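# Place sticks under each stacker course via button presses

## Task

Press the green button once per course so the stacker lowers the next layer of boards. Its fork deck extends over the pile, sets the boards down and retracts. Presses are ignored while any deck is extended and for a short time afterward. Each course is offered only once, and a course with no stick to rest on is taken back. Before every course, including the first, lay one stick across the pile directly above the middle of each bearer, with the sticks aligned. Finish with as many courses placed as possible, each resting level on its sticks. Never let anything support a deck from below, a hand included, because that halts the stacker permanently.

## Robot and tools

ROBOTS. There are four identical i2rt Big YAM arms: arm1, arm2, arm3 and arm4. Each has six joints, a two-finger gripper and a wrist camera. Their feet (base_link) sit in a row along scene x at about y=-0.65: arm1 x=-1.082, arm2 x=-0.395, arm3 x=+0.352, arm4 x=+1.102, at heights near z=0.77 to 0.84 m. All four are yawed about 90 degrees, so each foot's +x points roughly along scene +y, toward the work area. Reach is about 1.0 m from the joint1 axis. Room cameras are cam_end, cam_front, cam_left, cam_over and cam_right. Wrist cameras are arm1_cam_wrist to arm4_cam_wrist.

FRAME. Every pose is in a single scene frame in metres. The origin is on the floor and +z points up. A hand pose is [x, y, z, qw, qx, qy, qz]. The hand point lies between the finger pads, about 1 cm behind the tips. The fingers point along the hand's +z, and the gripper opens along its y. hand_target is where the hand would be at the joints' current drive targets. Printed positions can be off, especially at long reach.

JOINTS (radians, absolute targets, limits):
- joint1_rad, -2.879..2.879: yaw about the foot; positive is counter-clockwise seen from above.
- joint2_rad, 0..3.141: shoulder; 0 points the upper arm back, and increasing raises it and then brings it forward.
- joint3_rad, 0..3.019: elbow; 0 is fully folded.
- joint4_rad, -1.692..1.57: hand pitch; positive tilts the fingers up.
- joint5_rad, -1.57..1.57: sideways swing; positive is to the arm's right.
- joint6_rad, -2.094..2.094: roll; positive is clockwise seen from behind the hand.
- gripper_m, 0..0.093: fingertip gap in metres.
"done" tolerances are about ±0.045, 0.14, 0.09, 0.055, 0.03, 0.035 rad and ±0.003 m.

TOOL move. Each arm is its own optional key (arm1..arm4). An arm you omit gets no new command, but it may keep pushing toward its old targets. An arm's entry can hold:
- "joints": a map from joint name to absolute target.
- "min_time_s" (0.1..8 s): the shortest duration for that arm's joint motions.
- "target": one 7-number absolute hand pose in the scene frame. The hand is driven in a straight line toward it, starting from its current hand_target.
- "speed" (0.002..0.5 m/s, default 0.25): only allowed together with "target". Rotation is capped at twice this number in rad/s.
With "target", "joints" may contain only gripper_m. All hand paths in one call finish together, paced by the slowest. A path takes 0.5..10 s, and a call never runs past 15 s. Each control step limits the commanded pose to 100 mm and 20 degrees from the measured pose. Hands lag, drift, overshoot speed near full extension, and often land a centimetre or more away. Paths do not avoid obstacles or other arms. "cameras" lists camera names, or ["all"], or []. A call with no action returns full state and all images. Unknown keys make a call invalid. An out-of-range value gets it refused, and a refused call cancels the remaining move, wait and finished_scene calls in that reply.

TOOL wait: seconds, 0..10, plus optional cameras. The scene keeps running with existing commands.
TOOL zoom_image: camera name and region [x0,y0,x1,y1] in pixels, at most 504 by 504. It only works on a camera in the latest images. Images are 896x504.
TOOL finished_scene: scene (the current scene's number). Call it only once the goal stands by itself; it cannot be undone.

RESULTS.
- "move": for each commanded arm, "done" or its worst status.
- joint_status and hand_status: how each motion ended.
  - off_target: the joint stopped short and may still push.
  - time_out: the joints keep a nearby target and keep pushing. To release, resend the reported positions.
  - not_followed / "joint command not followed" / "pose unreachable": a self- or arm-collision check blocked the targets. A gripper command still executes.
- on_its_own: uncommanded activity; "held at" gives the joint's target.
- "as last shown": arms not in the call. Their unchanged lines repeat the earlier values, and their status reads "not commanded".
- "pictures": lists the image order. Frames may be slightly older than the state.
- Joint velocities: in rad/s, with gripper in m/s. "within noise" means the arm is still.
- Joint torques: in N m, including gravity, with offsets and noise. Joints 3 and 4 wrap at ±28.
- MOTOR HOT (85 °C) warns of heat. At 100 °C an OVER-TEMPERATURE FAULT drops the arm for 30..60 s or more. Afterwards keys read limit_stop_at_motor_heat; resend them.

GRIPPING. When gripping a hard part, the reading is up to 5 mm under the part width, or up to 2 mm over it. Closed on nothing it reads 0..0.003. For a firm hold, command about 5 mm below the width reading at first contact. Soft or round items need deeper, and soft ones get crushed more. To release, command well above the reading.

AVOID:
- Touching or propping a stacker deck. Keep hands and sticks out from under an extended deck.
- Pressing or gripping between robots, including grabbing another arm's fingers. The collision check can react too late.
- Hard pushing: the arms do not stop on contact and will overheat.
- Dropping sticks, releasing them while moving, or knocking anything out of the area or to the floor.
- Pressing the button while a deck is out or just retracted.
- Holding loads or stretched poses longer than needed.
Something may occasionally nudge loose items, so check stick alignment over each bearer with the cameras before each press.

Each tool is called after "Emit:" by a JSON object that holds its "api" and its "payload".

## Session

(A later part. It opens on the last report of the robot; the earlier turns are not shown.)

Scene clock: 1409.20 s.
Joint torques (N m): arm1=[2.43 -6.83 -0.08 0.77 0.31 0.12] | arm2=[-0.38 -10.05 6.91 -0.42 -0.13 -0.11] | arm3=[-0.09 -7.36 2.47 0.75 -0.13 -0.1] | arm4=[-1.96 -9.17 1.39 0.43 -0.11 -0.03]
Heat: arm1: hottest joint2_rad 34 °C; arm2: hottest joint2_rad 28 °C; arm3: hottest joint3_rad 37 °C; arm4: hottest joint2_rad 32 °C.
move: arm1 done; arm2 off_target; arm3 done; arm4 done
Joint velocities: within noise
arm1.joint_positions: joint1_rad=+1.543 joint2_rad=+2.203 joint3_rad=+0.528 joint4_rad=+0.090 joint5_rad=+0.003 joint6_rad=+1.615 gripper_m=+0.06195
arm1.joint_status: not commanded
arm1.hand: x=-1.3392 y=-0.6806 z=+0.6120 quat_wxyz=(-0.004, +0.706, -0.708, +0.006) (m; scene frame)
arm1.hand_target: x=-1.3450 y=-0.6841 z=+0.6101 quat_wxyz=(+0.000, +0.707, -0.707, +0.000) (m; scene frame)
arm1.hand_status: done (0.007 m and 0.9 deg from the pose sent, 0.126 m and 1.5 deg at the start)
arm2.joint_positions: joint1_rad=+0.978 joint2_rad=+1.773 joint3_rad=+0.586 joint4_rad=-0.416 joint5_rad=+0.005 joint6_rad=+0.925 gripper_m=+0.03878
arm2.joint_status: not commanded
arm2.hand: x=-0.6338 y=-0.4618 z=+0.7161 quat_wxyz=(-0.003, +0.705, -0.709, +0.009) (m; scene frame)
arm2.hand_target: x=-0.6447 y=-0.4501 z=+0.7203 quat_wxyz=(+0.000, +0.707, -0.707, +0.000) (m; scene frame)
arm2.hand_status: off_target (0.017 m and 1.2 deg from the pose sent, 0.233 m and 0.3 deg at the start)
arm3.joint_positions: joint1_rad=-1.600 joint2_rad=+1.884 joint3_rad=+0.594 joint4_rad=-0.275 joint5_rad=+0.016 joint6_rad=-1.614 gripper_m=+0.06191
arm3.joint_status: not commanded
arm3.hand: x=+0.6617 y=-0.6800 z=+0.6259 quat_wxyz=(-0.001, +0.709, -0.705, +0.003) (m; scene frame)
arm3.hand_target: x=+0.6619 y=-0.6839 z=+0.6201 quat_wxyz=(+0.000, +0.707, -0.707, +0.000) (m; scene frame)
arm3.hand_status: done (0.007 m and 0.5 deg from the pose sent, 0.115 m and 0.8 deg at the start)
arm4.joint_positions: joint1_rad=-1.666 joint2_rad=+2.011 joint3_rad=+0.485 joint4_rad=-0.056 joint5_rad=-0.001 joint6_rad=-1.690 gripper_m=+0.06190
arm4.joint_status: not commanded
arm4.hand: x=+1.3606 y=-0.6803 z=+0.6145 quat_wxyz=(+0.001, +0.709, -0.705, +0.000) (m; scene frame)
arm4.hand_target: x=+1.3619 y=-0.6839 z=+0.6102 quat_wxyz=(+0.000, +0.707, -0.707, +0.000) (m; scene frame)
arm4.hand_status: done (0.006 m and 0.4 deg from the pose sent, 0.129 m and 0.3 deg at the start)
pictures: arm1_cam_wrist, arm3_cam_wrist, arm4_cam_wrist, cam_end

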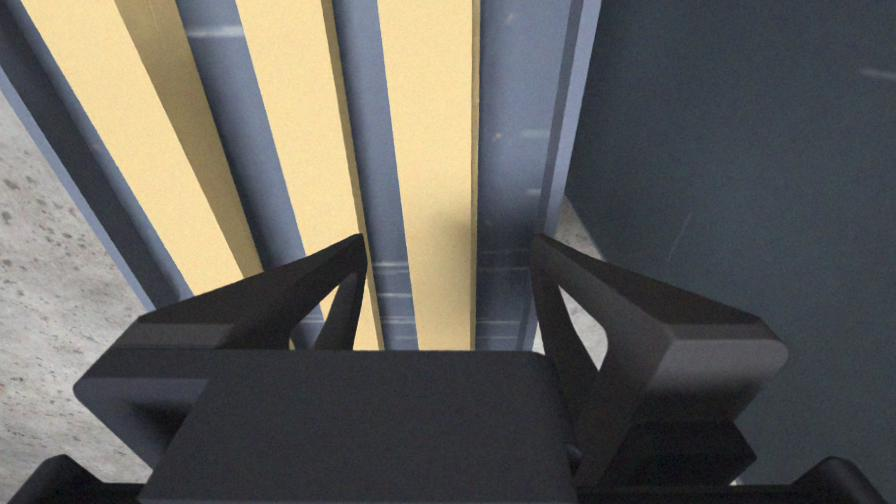

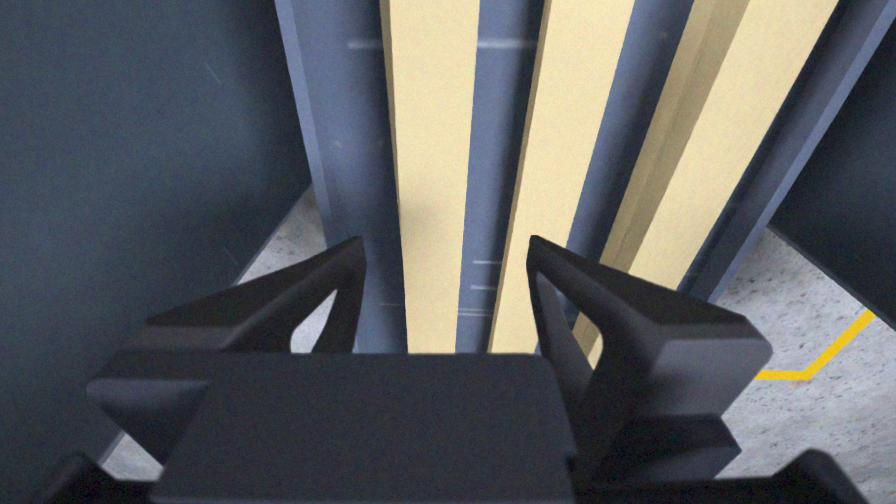

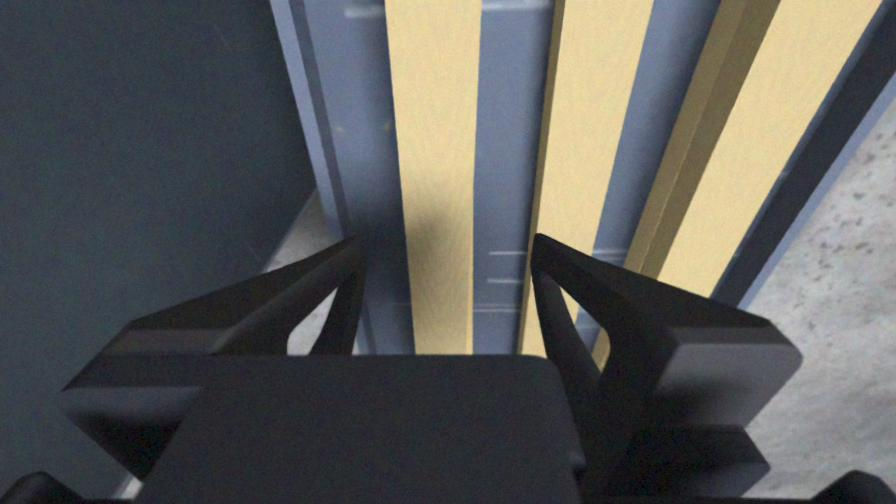

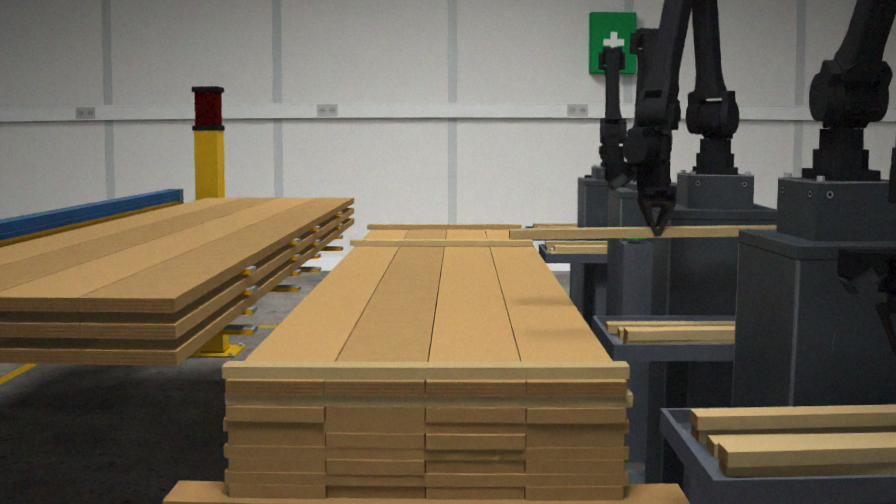

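Emit:
{"api": "move", "payload": {"arm1": {"target": [-1.346, -0.684, 0.525, 0, 0.7224, -0.6915, 0], "speed": 0.12}, "arm3": {"target": [0.656, -0.684, 0.527, 0, 0.6984, -0.7157, 0], "speed": 0.12}, "arm4": {"target": [1.358, -0.684, 0.5235, 0, 0.7106, -0.7036, 0], "speed": 0.12}, "cameras": ["arm1_cam_wrist", "arm3_cam_wrist", "arm4_cam_wrist"]}}

Emit:
{"api": "move", "payload": {"arm2": {"target": [-0.618, 0.032, 0.69, -0.024, 0.710, -0.7035, -0.024], "speed": 0.25}, "cameras": ["cam_over", "cam_end"]}}

Emit:
{"api": "zoom_image", "payload": {"camera": "cam_end", "region": [270, 210, 610, 330]}}

Emit:
{"api": "zoom_image", "payload": {"camera": "cam_over", "region": [280, 150, 380, 280]}}

Scene clock: 1439.03 s.
Joint torques (N m): arm1=[2.26 -7.94 -1.32 0.77 0.31 -0.1] | arm2=[-0.38 -10.11 6.91 -0.43 -0.12 -0.09] | arm3=[-0.03 -8.76 0.14 0.83 -0.14 0.07] | arm4=[-1.96 -10.7 -0.99 0.44 -0.11 -0.03]
Heat: arm1: hottest joint2_rad 32 °C; arm2: hottest joint3_rad 28 °C; arm3: hottest joint3_rad 34 °C; arm4: hottest joint2_rad 30 °C.
move: arm1 done; arm3 done; arm4 done
Joint velocities: within noise
arm1.joint_positions: joint1_rad=+1.543 joint2_rad=+2.513 joint3_rad=+0.661 joint4_rad=+0.265 joint5_rad=+0.003 joint6_rad=+1.595 gripper_m=+0.06195
arm1.joint_status: not commanded
arm1.hand: x=-1.3401 y=-0.6811 z=+0.5273 quat_wxyz=(-0.005, +0.714, -0.700, +0.007) (m; scene frame)
arm1.hand_target: x=-1.3461 y=-0.6841 z=+0.5251 quat_wxyz=(+0.000, +0.722, -0.692, +0.000) (m; scene frame)
arm1.hand_status: done (0.007 m and 1.7 deg from the pose sent, 0.087 m and 2.8 deg at the start)
arm2: as last shown
arm3.joint_positions: joint1_rad=-1.605 joint2_rad=+2.215 joint3_rad=+0.648 joint4_rad=+0.002 joint5_rad=+0.016 joint6_rad=-1.613 gripper_m=+0.06191
arm3.joint_status: not commanded
arm3.hand: x=+0.6583 y=-0.6801 z=+0.5337 quat_wxyz=(-0.001, +0.707, -0.707, +0.003) (m; scene frame)
arm3.hand_target: x=+0.6557 y=-0.6838 z=+0.5272 quat_wxyz=(+0.000, +0.699, -0.716, +0.000) (m; scene frame)
arm3.hand_status: done (0.008 m and 1.4 deg from the pose sent, 0.099 m and 1.7 deg at the start)
arm4.joint_positions: joint1_rad=-1.667 joint2_rad=+2.357 joint3_rad=+0.580 joint4_rad=+0.197 joint5_rad=-0.001 joint6_rad=-1.701 gripper_m=+0.06190
arm4.joint_status: not commanded
arm4.hand: x=+1.3596 y=-0.6807 z=+0.5280 quat_wxyz=(+0.001, +0.713, -0.701, +0.000) (m; scene frame)
arm4.hand_target: x=+1.3579 y=-0.6839 z=+0.5237 quat_wxyz=(+0.000, +0.711, -0.704, +0.000) (m; scene frame)
arm4.hand_status: done (0.006 m and 0.4 deg from the pose sent, 0.091 m and 0.3 deg at the start)
pictures: arm1_cam_wrist, arm3_cam_wrist, arm4_cam_wrist

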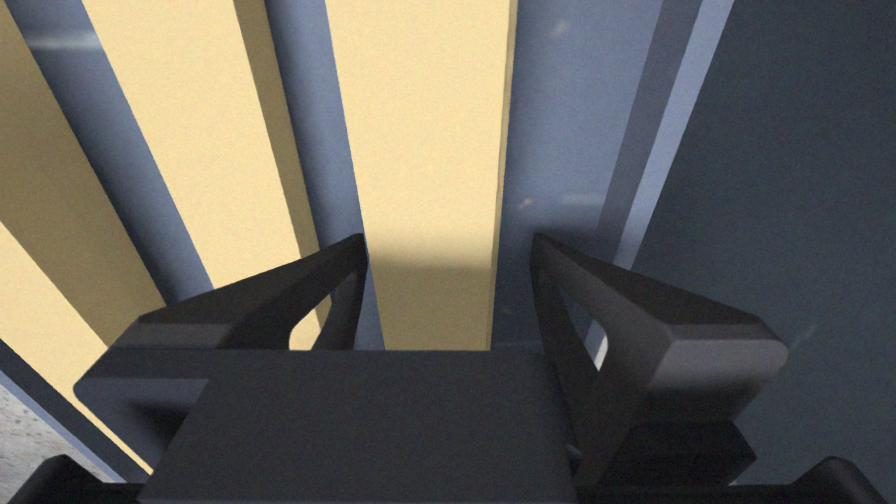

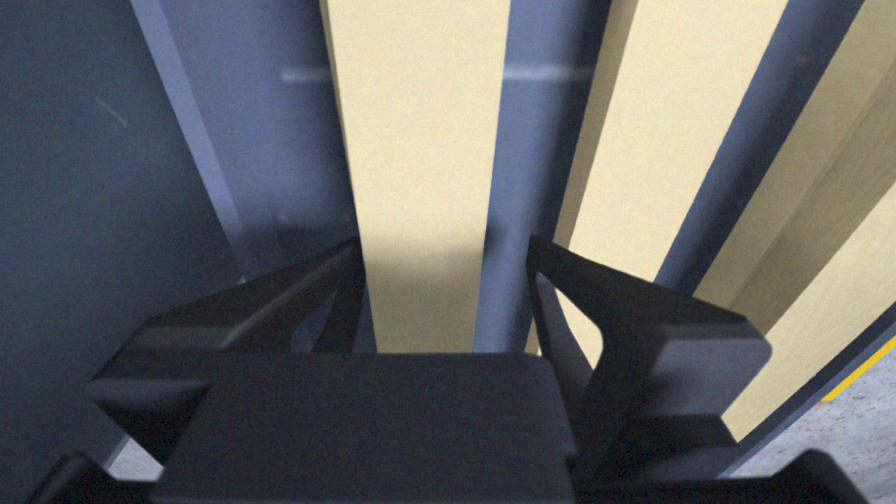

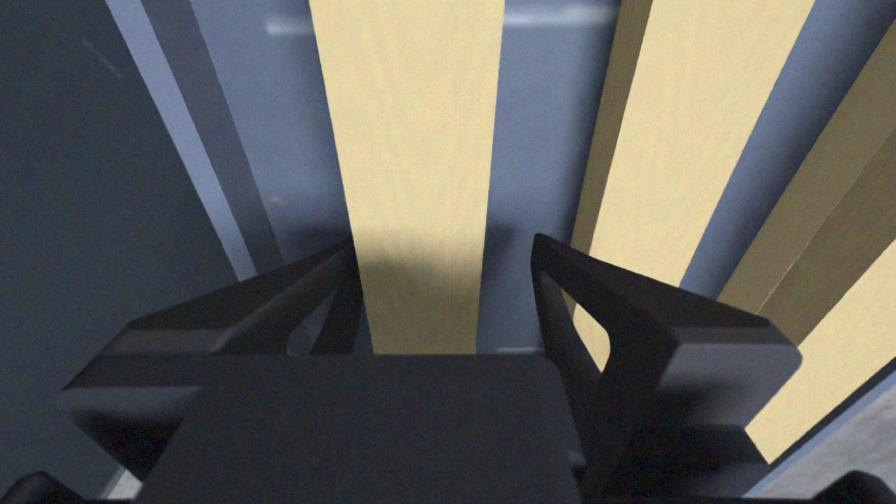

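Scene clock: 1442.17 s.
Joint torques (N m): arm1=[2.2 -7.88 -1.32 0.7 0.31 -0.09] | arm2=[0.21 -23.88 14.23 -0.36 0.05 -0.09] | arm3=[-0.03 -8.76 0.13 0.76 -0.14 0.07] | arm4=[-1.96 -10.75 -0.98 0.44 -0.11 -0.04]
Heat: arm1: hottest joint2_rad 32 °C; arm2: hottest joint3_rad 29 °C; arm3: hottest joint3_rad 33 °C; arm4: hottest joint2_rad 30 °C.
move: arm2 off_target
Joint velocities: within noise
arm1, arm4: as last shown
arm1.joint_positions: joint1_rad=+1.543 joint2_rad=+2.513 joint3_rad=+0.661 joint4_rad=+0.265 joint5_rad=+0.003 joint6_rad=+1.594 gripper_m=+0.06195
arm1.hand_target: x=-1.3461 y=-0.6841 z=+0.5251 quat_wxyz=(+0.000, +0.722, -0.691, +0.000) (m; scene frame)
arm2.joint_positions: joint1_rad=+0.388 joint2_rad=+2.511 joint3_rad=+1.913 joint4_rad=-0.971 joint5_rad=+0.028 joint6_rad=+0.329 gripper_m=+0.03878
arm2.joint_status: not commanded
arm2.hand: x=-0.6134 y=+0.0046 z=+0.6689 quat_wxyz=(-0.011, +0.707, -0.707, -0.001) (m; scene frame)
arm2.hand_target: x=-0.6175 y=+0.0306 z=+0.6911 quat_wxyz=(-0.025, +0.710, -0.703, -0.025) (m; scene frame)
arm2.hand_status: off_target (0.035 m and 3.0 deg from the pose sent, 0.495 m and 4.6 deg at the start)
arm3.joint_positions: joint1_rad=-1.605 joint2_rad=+2.215 joint3_rad=+0.649 joint4_rad=+0.002 joint5_rad=+0.016 joint6_rad=-1.613 gripper_m=+0.06191
arm3.joint_status: not commanded
arm3.hand: x=+0.6585 y=-0.6801 z=+0.5337 quat_wxyz=(-0.001, +0.707, -0.708, +0.003) (m; scene frame)
arm3.hand_target: x=+0.6558 y=-0.6838 z=+0.5272 quat_wxyz=(+0.000, +0.698, -0.716, +0.000) (m; scene frame)
arm3.hand_status: not commanded
pictures: cam_end, cam_over

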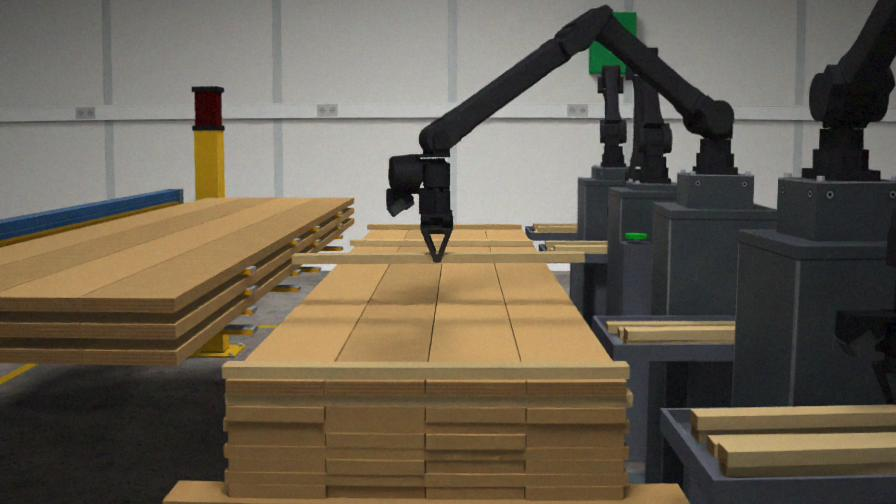

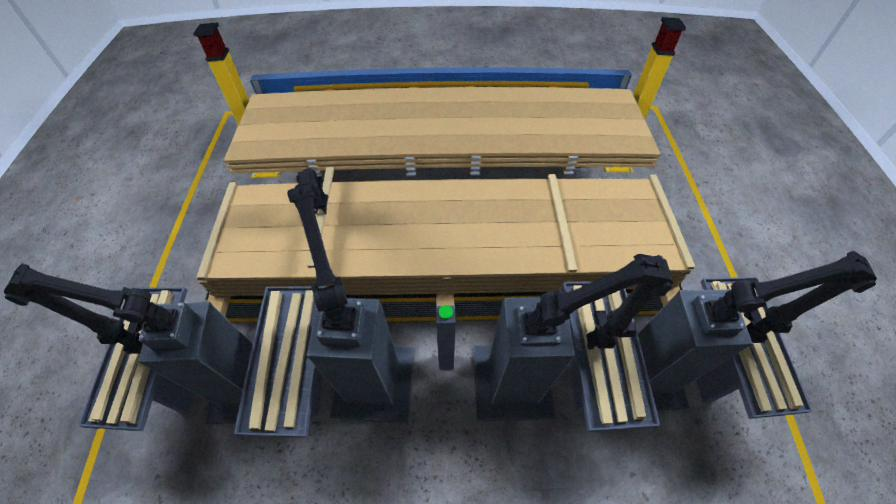

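Scaled by 1.482.

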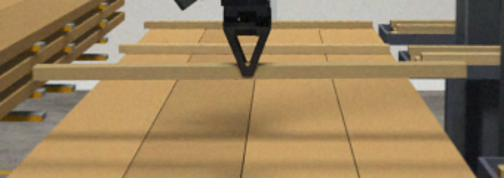

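Scaled by 3.877.

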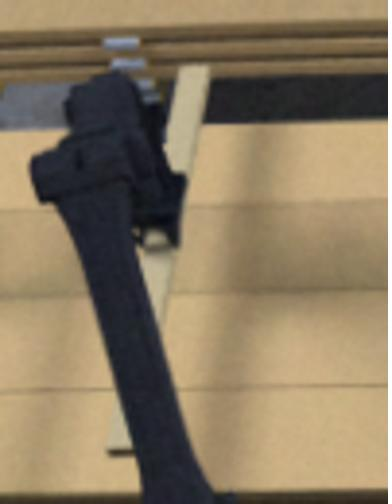

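Emit:
{"api": "move", "payload": {"arm1": {"target": [-1.352, -0.684, 0.532, 0, 0.7224, -0.6915, 0], "speed": 0.06}, "arm2": {"target": [-0.617, 0.0386, 0.611, -0.026, 0.710, -0.7033, -0.026], "speed": 0.12}, "arm3": {"target": [0.647, -0.684, 0.527, 0, 0.6984, -0.7157, 0], "speed": 0.06}, "arm4": {"target": [1.348, -0.684, 0.5215, 0, 0.7106, -0.7036, 0], "speed": 0.06}, "cameras": ["arm1_cam_wrist", "arm3_cam_wrist", "arm4_cam_wrist", "cam_end", "cam_over"]}}

Emit:
{"api": "zoom_image", "payload": {"camera": "cam_end", "region": [270, 230, 610, 350]}}

Emit:
{"api": "zoom_image", "payload": {"camera": "cam_over", "region": [280, 160, 380, 290]}}

Scene clock: 1469.33 s.
Joint torques (N m): arm1=[2.37 -9.99 -1.35 -0.39 0.32 -0.09] | arm2=[-0.15 -24.94 13.26 0.34 0.09 -0.09] | arm3=[0.03 -8.64 -0.72 0.79 -0.14 0.06] | arm4=[-1.96 -10.52 -2.3 0.49 -0.11 -0.03]
Heat: arm1: hottest joint2_rad 31 °C; arm2: hottest joint3_rad 33 °C; arm3: hottest joint3_rad 31 °C; arm4: hottest joint2_rad 29 °C.
move: arm1 off_target; arm2 off_target; arm3 off_target; arm4 off_target
Joint velocities: within noise
arm1.joint_positions: joint1_rad=+1.543 joint2_rad=+2.509 joint3_rad=+0.661 joint4_rad=+0.262 joint5_rad=+0.003 joint6_rad=+1.593 gripper_m=+0.06195
arm1.joint_status: not commanded
arm1.hand: x=-1.3410 y=-0.6811 z=+0.5282 quat_wxyz=(-0.005, +0.714, -0.700, +0.007) (m; scene frame)
arm1.hand_target: x=-1.3520 y=-0.6841 z=+0.5320 quat_wxyz=(+0.000, +0.722, -0.692, +0.000) (m; scene frame)
arm1.hand_status: off_target (0.012 m and 1.7 deg from the pose sent, 0.013 m and 1.7 deg at the start)
arm2.joint_positions: joint1_rad=+0.388 joint2_rad=+2.665 joint3_rad=+1.979 joint4_rad=-0.901 joint5_rad=+0.028 joint6_rad=+0.324 gripper_m=+0.03878
arm2.joint_status: not commanded
arm2.hand: x=-0.6132 y=+0.0024 z=+0.5872 quat_wxyz=(-0.008, +0.709, -0.705, +0.007) (m; scene frame)
arm2.hand_target: x=-0.6162 y=+0.0366 z=+0.6126 quat_wxyz=(-0.027, +0.710, -0.703, -0.026) (m; scene frame)
arm2.hand_status: off_target (0.044 m and 4.4 deg from the pose sent, 0.067 m and 3.4 deg at the start)
arm3.joint_positions: joint1_rad=-1.606 joint2_rad=+2.215 joint3_rad=+0.636 joint4_rad=+0.025 joint5_rad=+0.016 joint6_rad=-1.613 gripper_m=+0.06191
arm3.joint_status: not commanded
arm3.hand: x=+0.6566 y=-0.6805 z=+0.5337 quat_wxyz=(-0.005, +0.706, -0.708, +0.007) (m; scene frame)
arm3.hand_target: x=+0.6469 y=-0.6838 z=+0.5274 quat_wxyz=(+0.000, +0.698, -0.716, +0.000) (m; scene frame)
arm3.hand_status: off_target (0.012 m and 1.6 deg from the pose sent, 0.014 m and 1.4 deg at the start)
arm4.joint_positions: joint1_rad=-1.671 joint2_rad=+2.369 joint3_rad=+0.576 joint4_rad=+0.232 joint5_rad=-0.001 joint6_rad=-1.705 gripper_m=+0.06190
arm4.joint_status: not commanded
arm4.hand: x=+1.3601 y=-0.6819 z=+0.5254 quat_wxyz=(-0.005, +0.713, -0.701, +0.007) (m; scene frame)
arm4.hand_target: x=+1.3482 y=-0.6837 z=+0.5218 quat_wxyz=(+0.000, +0.711, -0.704, +0.000) (m; scene frame)
arm4.hand_status: off_target (0.013 m and 1.1 deg from the pose sent, 0.014 m and 0.4 deg at the start)
pictures: arm1_cam_wrist, arm3_cam_wrist, arm4_cam_wrist, cam_end, cam_over

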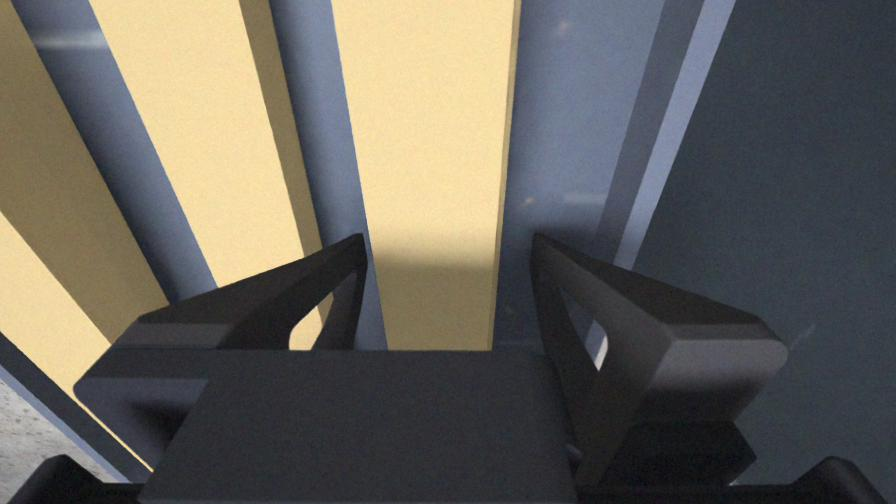

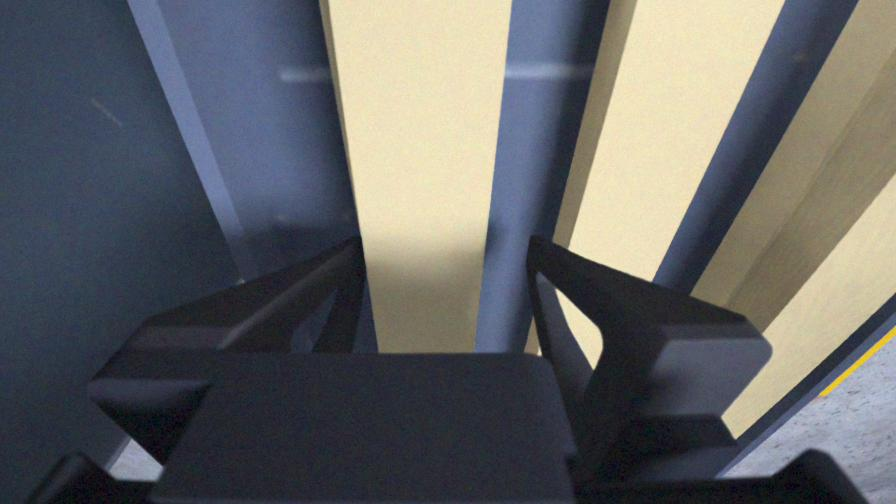

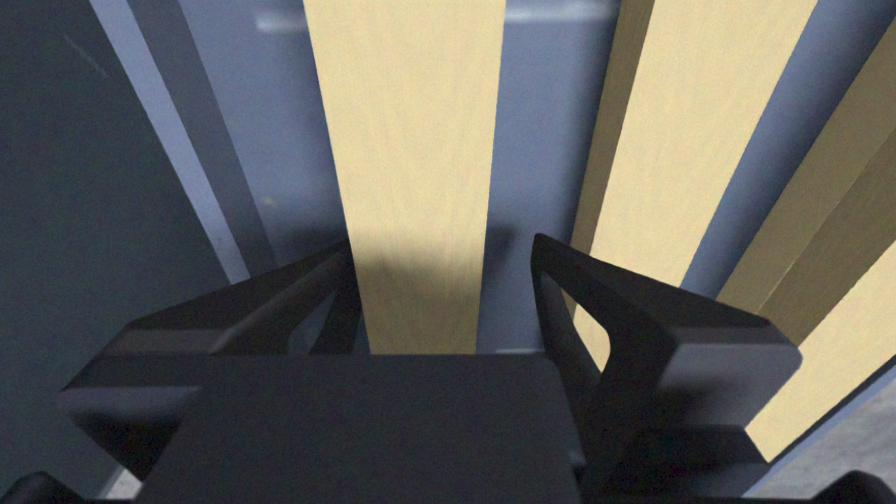

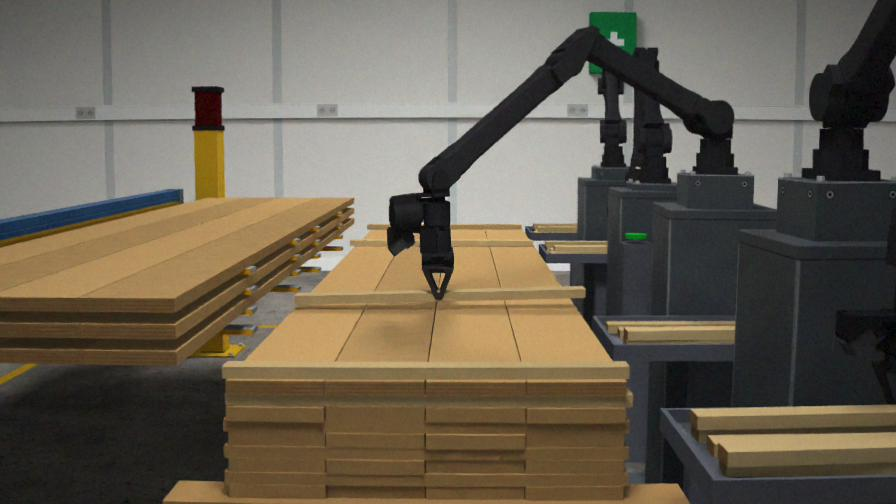

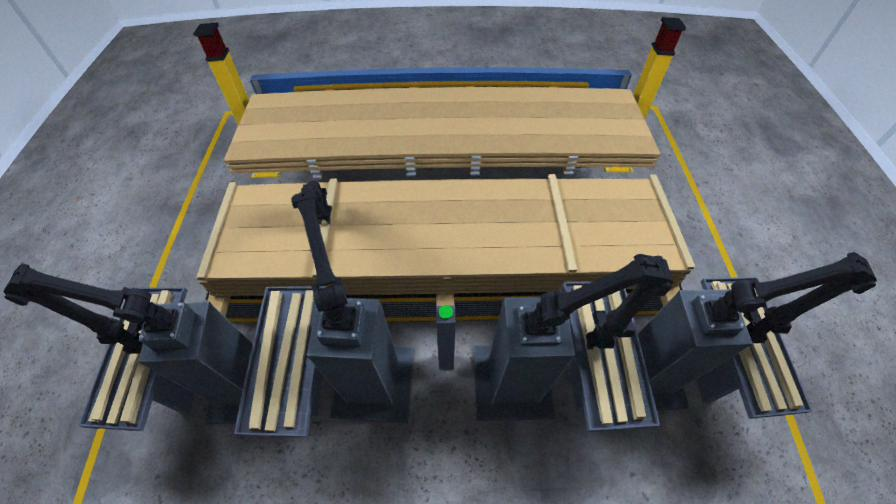

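Scaled by 1.482.

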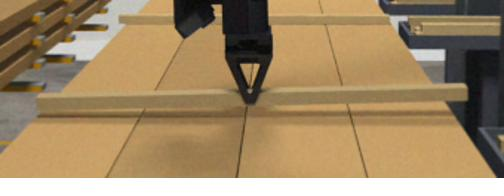

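Scaled by 3.877.

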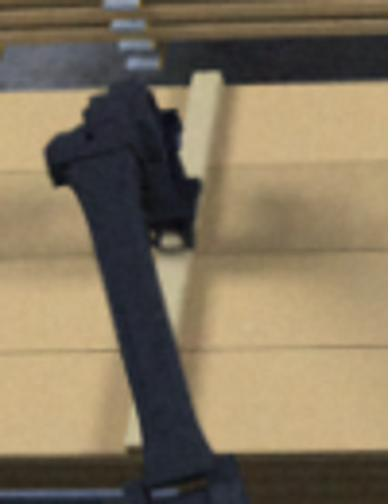

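Emit:
{"api": "move", "payload": {"arm1": {"target": [-1.352, -0.684, 0.541, 0, 0.7224, -0.6915, 0], "speed": 0.06}, "arm2": {"target": [-0.6165, 0.0475, 0.598, -0.036, 0.710, -0.7033, -0.036], "speed": 0.06}, "arm3": {"joints": {"gripper_m": 0.031}}, "arm4": {"joints": {"gripper_m": 0.031}}, "cameras": ["arm1_cam_wrist", "cam_end", "cam_over"]}}

Emit:
{"api": "zoom_image", "payload": {"camera": "cam_end", "region": [270, 240, 610, 360]}}

Emit:
{"api": "zoom_image", "payload": {"camera": "cam_over", "region": [280, 160, 380, 290]}}

Scene clock: 1491.53 s.
Joint torques (N m): arm1=[2.02 -9.7 -2.14 -0.35 0.31 -0.11] | arm2=[-0.38 -24.64 13.46 0.47 0.11 -0.09] | arm3=[-0.03 -8.59 -0.77 0.79 -0.12 0.03] | arm4=[-1.9 -10.81 -1.78 0.44 -0.08 -0.03]
Heat: arm1: hottest joint2_rad 30 °C; arm2: hottest joint3_rad 33 °C; arm3: hottest joint3_rad 30 °C; arm4: hottest joint2_rad 28 °C.
move: arm1 done; arm2 off_target; arm3 off_target; arm4 off_target
Joint velocities: within noise
arm1.joint_positions: joint1_rad=+1.543 joint2_rad=+2.478 joint3_rad=+0.661 joint4_rad=+0.247 joint5_rad=+0.003 joint6_rad=+1.593 gripper_m=+0.06195
arm1.joint_status: not commanded
arm1.hand: x=-1.3510 y=-0.6815 z=+0.5357 quat_wxyz=(+0.001, +0.714, -0.700, +0.001) (m; scene frame)
arm1.hand_target: x=-1.3521 y=-0.6840 z=+0.5409 quat_wxyz=(+0.000, +0.722, -0.691, +0.000) (m; scene frame)
arm1.hand_status: done (0.006 m and 1.4 deg from the pose sent, 0.017 m and 1.7 deg at the start)
arm2.joint_positions: joint1_rad=+0.388 joint2_rad=+2.687 joint3_rad=+1.999 joint4_rad=-0.868 joint5_rad=+0.036 joint6_rad=+0.321 gripper_m=+0.03878
arm2.joint_status: not commanded
arm2.hand: x=-0.6151 y=+0.0120 z=+0.5783 quat_wxyz=(-0.018, +0.710, -0.704, -0.005) (m; scene frame)
arm2.hand_target: x=-0.6157 y=+0.0455 z=+0.5996 quat_wxyz=(-0.036, +0.709, -0.703, -0.036) (m; scene frame)
arm2.hand_status: off_target (0.041 m and 4.1 deg from the pose sent, 0.046 m and 5.9 deg at the start)
arm3.joint_positions: joint1_rad=-1.607 joint2_rad=+2.215 joint3_rad=+0.636 joint4_rad=+0.026 joint5_rad=+0.016 joint6_rad=-1.610 gripper_m=+0.03707
arm3.joint_status: gripper_m off_target (ended at +0.03710, target +0.03100)
arm3.hand: x=+0.6567 y=-0.6805 z=+0.5337 quat_wxyz=(-0.005, +0.705, -0.709, +0.007) (m; scene frame)
arm3.hand_target: x=+0.6469 y=-0.6837 z=+0.5274 quat_wxyz=(+0.000, +0.698, -0.716, +0.000) (m; scene frame)
arm3.hand_status: not commanded
arm4.joint_positions: joint1_rad=-1.671 joint2_rad=+2.374 joint3_rad=+0.567 joint4_rad=+0.232 joint5_rad=-0.002 joint6_rad=-1.706 gripper_m=+0.03729
arm4.joint_status: gripper_m off_target (ended at +0.03731, target +0.03100)
arm4.hand: x=+1.3532 y=-0.6810 z=+0.5250 quat_wxyz=(-0.001, +0.713, -0.701, +0.002) (m; scene frame)
arm4.hand_target: x=+1.3480 y=-0.6837 z=+0.5219 quat_wxyz=(+0.000, +0.711, -0.704, +0.000) (m; scene frame)
arm4.hand_status: not commanded
pictures: arm1_cam_wrist, cam_end, cam_over

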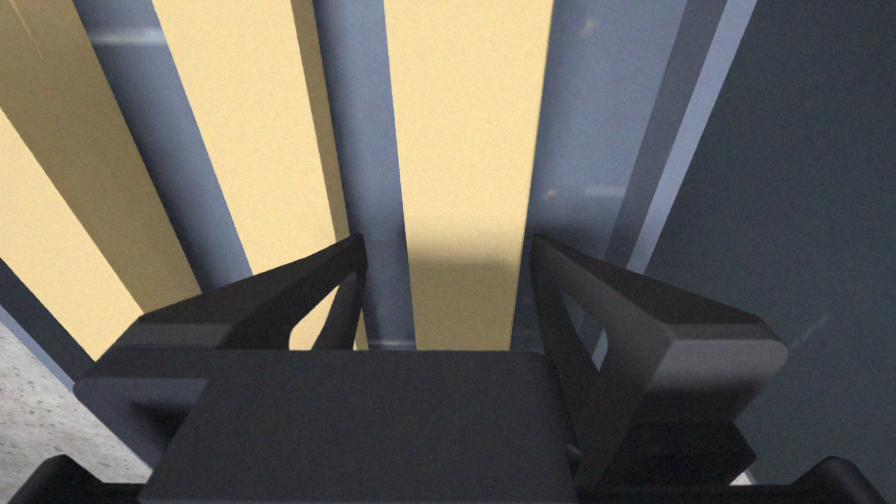

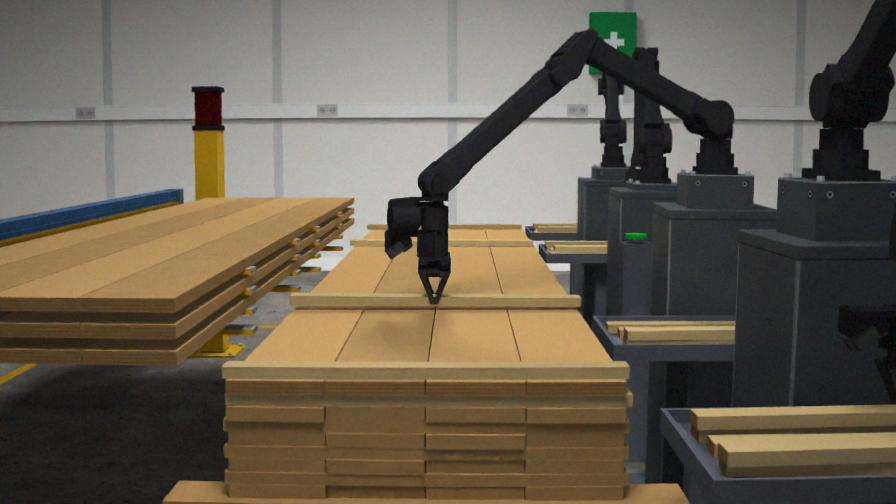

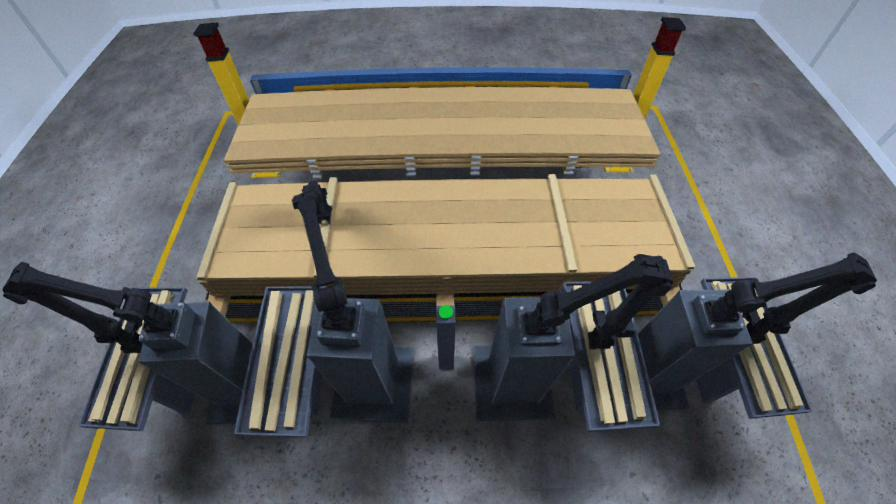

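Scaled by 1.482.

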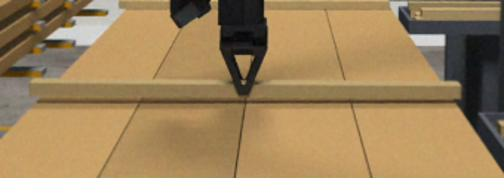

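Scaled by 3.877.

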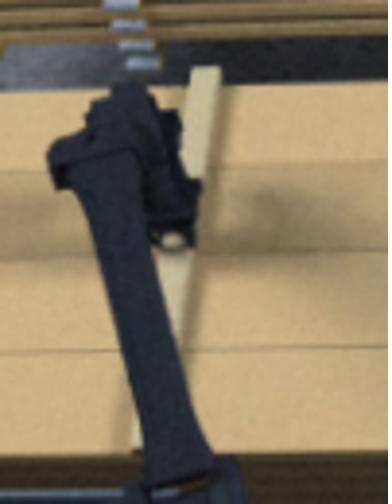

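Emit:
{"api": "move", "payload": {"arm1": {"joints": {"gripper_m": 0.031}}, "arm2": {"target": [-0.619, 0.0475, 0.586, -0.034, 0.6970, -0.7153, -0.034], "speed": 0.06}, "cameras": []}}

Emit:
{"api": "move", "payload": {"arm2": {"target": [-0.619, 0.045, 0.576, -0.030, 0.6972, -0.7154, -0.030], "speed": 0.05}, "cameras": ["cam_end", "cam_over"]}}

Emit:
{"api": "zoom_image", "payload": {"camera": "cam_end", "region": [270, 240, 610, 360]}}

Emit:
{"api": "zoom_image", "payload": {"camera": "cam_over", "region": [300, 170, 360, 200]}}

Emit:
{"api": "zoom_image", "payload": {"camera": "cam_over", "region": [300, 250, 360, 290]}}

Scene clock: 1511.70 s.
Joint torques (N m): arm1=[2.14 -9.76 -2.06 -0.24 0.3 -0.08] | arm2=[-0.15 -24.18 13.57 0.32 0.05 0.22] | arm3=[-0.03 -8.59 -0.77 0.76 -0.12 0.03] | arm4=[-1.96 -10.81 -1.78 0.43 -0.08 -0.03]
Heat: arm1: hottest joint2_rad 30 °C; arm2: hottest joint3_rad 37 °C; arm3: hottest joint3_rad 30 °C; arm4: hottest joint2_rad 27 °C.
move: arm1 off_target; arm2 off_target
Joint velocities: within noise
arm1.joint_positions: joint1_rad=+1.543 joint2_rad=+2.478 joint3_rad=+0.661 joint4_rad=+0.245 joint5_rad=+0.003 joint6_rad=+1.591 gripper_m=+0.03671
arm1.joint_status: gripper_m off_target (ended at +0.03673, target +0.03100)
arm1.hand: x=-1.3505 y=-0.6814 z=+0.5357 quat_wxyz=(+0.000, +0.715, -0.699, +0.002) (m; scene frame)
arm1.hand_target: x=-1.3520 y=-0.6840 z=+0.5408 quat_wxyz=(+0.000, +0.722, -0.691, +0.000) (m; scene frame)
arm1.hand_status: not commanded
arm2.joint_positions: joint1_rad=+0.388 joint2_rad=+2.712 joint3_rad=+2.025 joint4_rad=-0.866 joint5_rad=+0.037 joint6_rad=+0.325 gripper_m=+0.03878
arm2.joint_status: not commanded
arm2.hand: x=-0.6162 y=+0.0154 z=+0.5696 quat_wxyz=(-0.019, +0.709, -0.705, -0.006) (m; scene frame)
arm2.hand_target: x=-0.6183 y=+0.0458 z=+0.5874 quat_wxyz=(-0.034, +0.697, -0.715, -0.034) (m; scene frame)
arm2.hand_status: off_target (0.036 m and 4.1 deg from the pose sent, 0.036 m and 4.3 deg at the start)
arm3, arm4: as last shown
pictures: none
No camera images: "cameras" was empty.

Scene clock: 1512.73 s.
Joint torques (N m): arm1=[2.32 -9.76 -2.09 -0.32 0.32 -0.1] | arm2=[-0.15 -23.24 13.42 0.32 0 0.23] | arm3=[-0.03 -8.64 -0.77 0.77 -0.12 0.03] | arm4=[-1.9 -10.7 -1.78 0.44 -0.08 -0.03]
Heat: arm1: hottest joint2_rad 29 °C; arm2: hottest joint3_rad 37 °C; arm3: hottest joint3_rad 30 °C; arm4: hottest joint2_rad 27 °C.
move: arm2 off_target
Joint velocities: within noise
arm1, arm3, arm4: as last shown
arm2.joint_positions: joint1_rad=+0.388 joint2_rad=+2.722 joint3_rad=+2.044 joint4_rad=-0.867 joint5_rad=+0.035 joint6_rad=+0.325 gripper_m=+0.03878
arm2.joint_status: not commanded
arm2.hand: x=-0.6183 y=+0.0201 z=+0.5687 quat_wxyz=(-0.020, +0.709, -0.705, -0.010) (m; scene frame)
arm2.hand_target: x=-0.6185 y=+0.0439 z=+0.5770 quat_wxyz=(-0.030, +0.697, -0.715, -0.031) (m; scene frame)
arm2.hand_status: off_target (0.026 m and 3.1 deg from the pose sent, 0.030 m and 3.5 deg at the start)
pictures: cam_end, cam_over

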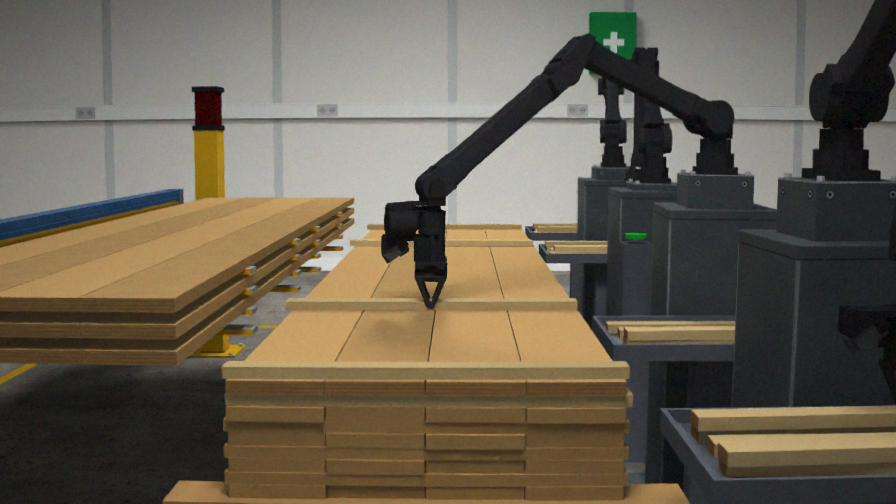

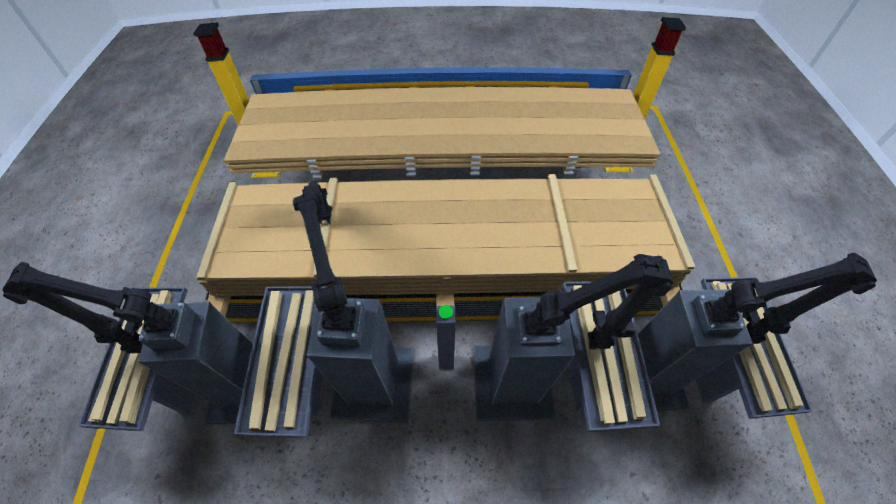

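Scaled by 1.482.

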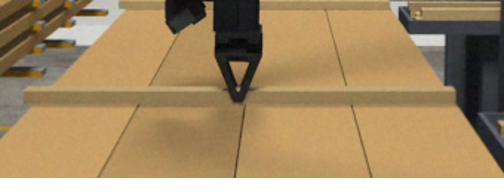

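Scaled by 8.400.

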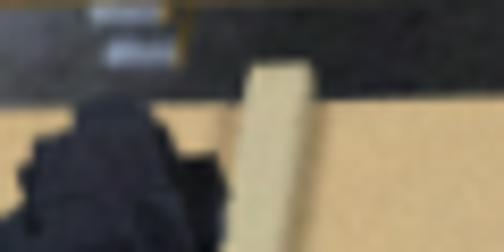

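Scaled by 8.400.

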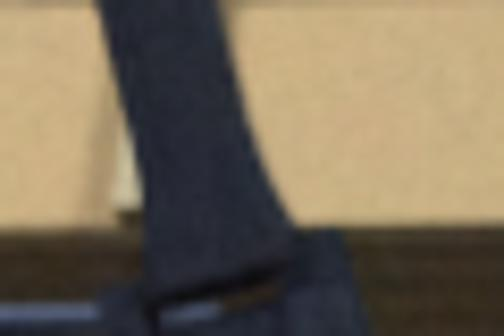

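Emit:
{"api": "move", "payload": {"arm2": {"joints": {"gripper_m": 0.062}}, "cameras": []}}

Emit:
{"api": "move", "payload": {"arm2": {"target": [-0.619, 0.030, 0.68, -0.022, 0.706, -0.708, -0.022], "speed": 0.08}, "cameras": []}}

Emit:
{"api": "move", "payload": {"arm2": {"target": [-0.785, -0.684, 0.72, 0, 0.7071, -0.7071, 0], "speed": 0.35}, "cameras": ["arm2_cam_wrist", "cam_over"]}}

Emit:
{"api": "move", "payload": {"arm2": {"target": [-0.785, -0.684, 0.62, 0, 0.7071, -0.7071, 0], "speed": 0.15}, "cameras": ["arm2_cam_wrist"]}}

Scene clock: 1528.63 s.
Joint torques (N m): arm1=[2.2 -9.82 -2.11 -0.31 0.31 -0.07] | arm2=[-0.15 -23.41 12.51 0.24 0 0.19] | arm3=[-0.03 -8.64 -0.79 0.77 -0.12 0.03] | arm4=[-1.96 -10.75 -1.81 0.44 -0.08 -0.03]
Heat: arm1: hottest joint2_rad 29 °C; arm2: hottest joint3_rad 38 °C; arm3: hottest joint3_rad 29 °C; arm4: hottest joint2_rad 27 °C.
move: arm2 done
Joint velocities: within noise
arm1, arm3, arm4: as last shown
arm2.joint_positions: joint1_rad=+0.388 joint2_rad=+2.723 joint3_rad=+2.055 joint4_rad=-0.868 joint5_rad=+0.035 joint6_rad=+0.329 gripper_m=+0.06188
arm2.joint_status: all done
arm2.hand: x=-0.6197 y=+0.0243 z=+0.5710 quat_wxyz=(-0.022, +0.707, -0.707, -0.014) (m; scene frame)
arm2.hand_target: x=-0.6185 y=+0.0438 z=+0.5769 quat_wxyz=(-0.030, +0.697, -0.715, -0.030) (m; scene frame)
arm2.hand_status: not commanded
pictures: none
No camera images: "cameras" was empty.

Scene clock: 1530.63 s.
Joint torques (N m): arm1=[2.32 -9.76 -2.14 -0.24 0.31 -0.09] | arm2=[0.32 -25.17 8.1 -0.23 -0.15 0.05] | arm3=[-0.03 -8.64 -0.76 0.77 -0.12 0.03] | arm4=[-1.96 -10.75 -1.77 0.46 -0.08 -0.03]
Heat: arm1: hottest joint2_rad 29 °C; arm2: hottest joint3_rad 38 °C; arm3: hottest joint3_rad 29 °C; arm4: hottest joint2_rad 26 °C.
move: arm2 done
Joint velocities: within noise
arm1, arm3, arm4: as last shown
arm2.joint_positions: joint1_rad=+0.388 joint2_rad=+2.541 joint3_rad=+1.996 joint4_rad=-0.968 joint5_rad=+0.031 joint6_rad=+0.329 gripper_m=+0.06192
arm2.joint_status: not commanded
arm2.hand: x=-0.6224 y=+0.0326 z=+0.6760 quat_wxyz=(-0.025, +0.707, -0.707, -0.025) (m; scene frame)
arm2.hand_target: x=-0.6192 y=+0.0301 z=+0.6800 quat_wxyz=(-0.022, +0.706, -0.708, -0.022) (m; scene frame)
arm2.hand_status: done (0.006 m and 0.5 deg from the pose sent, 0.109 m and 0.9 deg at the start)
pictures: none
No camera images: "cameras" was empty.

Scene clock: 1533.90 s.
Joint torques (N m): arm1=[2.32 -9.76 -2.13 -0.27 0.29 -0.08] | arm2=[0.79 -12.16 7.77 -0.47 0.13 0.19] | arm3=[0.03 -8.59 -0.77 0.79 -0.12 0.03] | arm4=[-1.9 -10.75 -1.78 0.44 -0.08 -0.03]
Heat: arm1: hottest joint2_rad 29 °C; arm2: hottest joint3_rad 37 °C; arm3: hottest joint3_rad 29 °C; arm4: hottest joint2_rad 26 °C.
move: arm2 off_target
Joint velocities: within noise
arm1, arm3, arm4: as last shown
arm2.joint_positions: joint1_rad=+1.722 joint2_rad=+1.878 joint3_rad=+0.803 joint4_rad=-0.519 joint5_rad=-0.012 joint6_rad=+1.654 gripper_m=+0.06192
arm2.joint_status: not commanded
arm2.hand: x=-0.7712 y=-0.6809 z=+0.7171 quat_wxyz=(-0.004, +0.710, -0.704, +0.006) (m; scene frame)
arm2.hand_target: x=-0.7847 y=-0.6841 z=+0.7202 quat_wxyz=(+0.000, +0.707, -0.707, +0.000) (m; scene frame)
arm2.hand_status: off_target (0.014 m and 1.0 deg from the pose sent, 0.736 m and 4.1 deg at the start)
pictures: arm2_cam_wrist, cam_over

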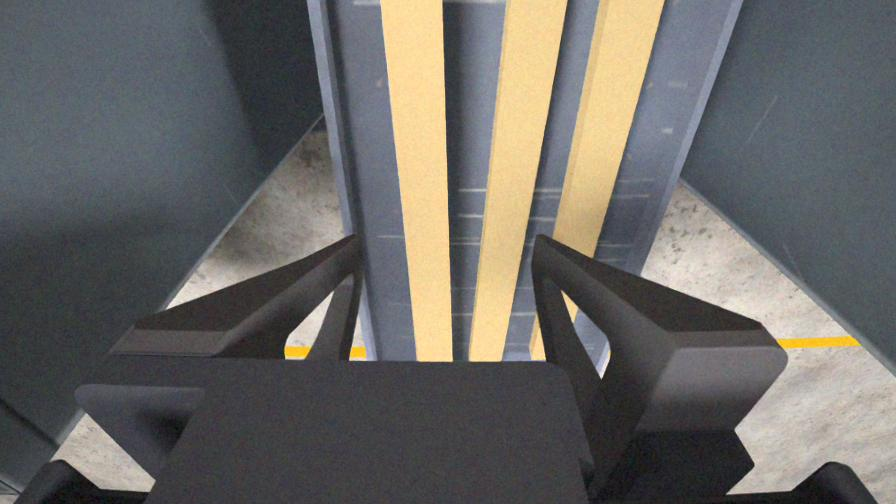

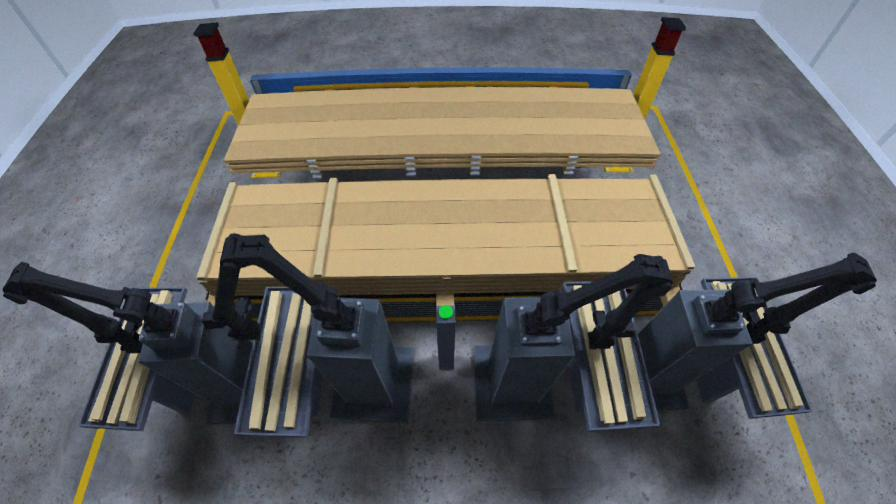

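Scene clock: 1535.43 s.
Joint torques (N m): arm1=[2.02 -9.7 -2.13 -0.24 0.31 -0.09] | arm2=[0.91 -13.45 4.57 0.31 0.13 0.19] | arm3=[0.03 -8.59 -0.77 0.77 -0.12 0.03] | arm4=[-1.9 -10.75 -1.78 0.46 -0.08 -0.03]
Heat: arm1: hottest joint2_rad 29 °C; arm2: hottest joint3_rad 37 °C; arm3: hottest joint3_rad 29 °C; arm4: hottest joint2_rad 26 °C.
move: arm2 off_target
Joint velocities: within noise
arm1, arm3, arm4: as last shown
arm2.joint_positions: joint1_rad=+1.722 joint2_rad=+2.157 joint3_rad=+0.844 joint4_rad=-0.291 joint5_rad=-0.012 joint6_rad=+1.657 gripper_m=+0.06192
arm2.joint_status: not commanded
arm2.hand: x=-0.7729 y=-0.6803 z=+0.6214 quat_wxyz=(-0.007, +0.710, -0.705, +0.009) (m; scene frame)
arm2.hand_target: x=-0.7848 y=-0.6841 z=+0.6203 quat_wxyz=(+0.000, +0.707, -0.707, +0.000) (m; scene frame)
arm2.hand_status: off_target (0.013 m and 1.3 deg from the pose sent, 0.098 m and 1.0 deg at the start)
pictures: arm2_cam_wrist

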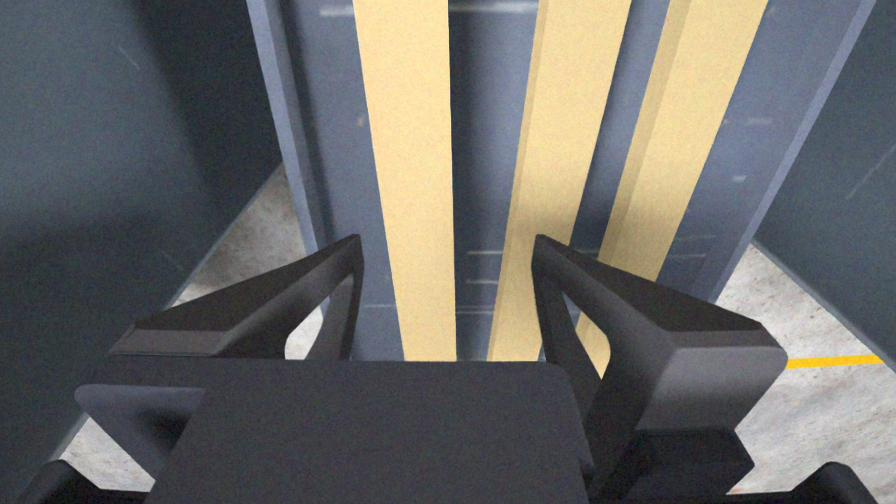

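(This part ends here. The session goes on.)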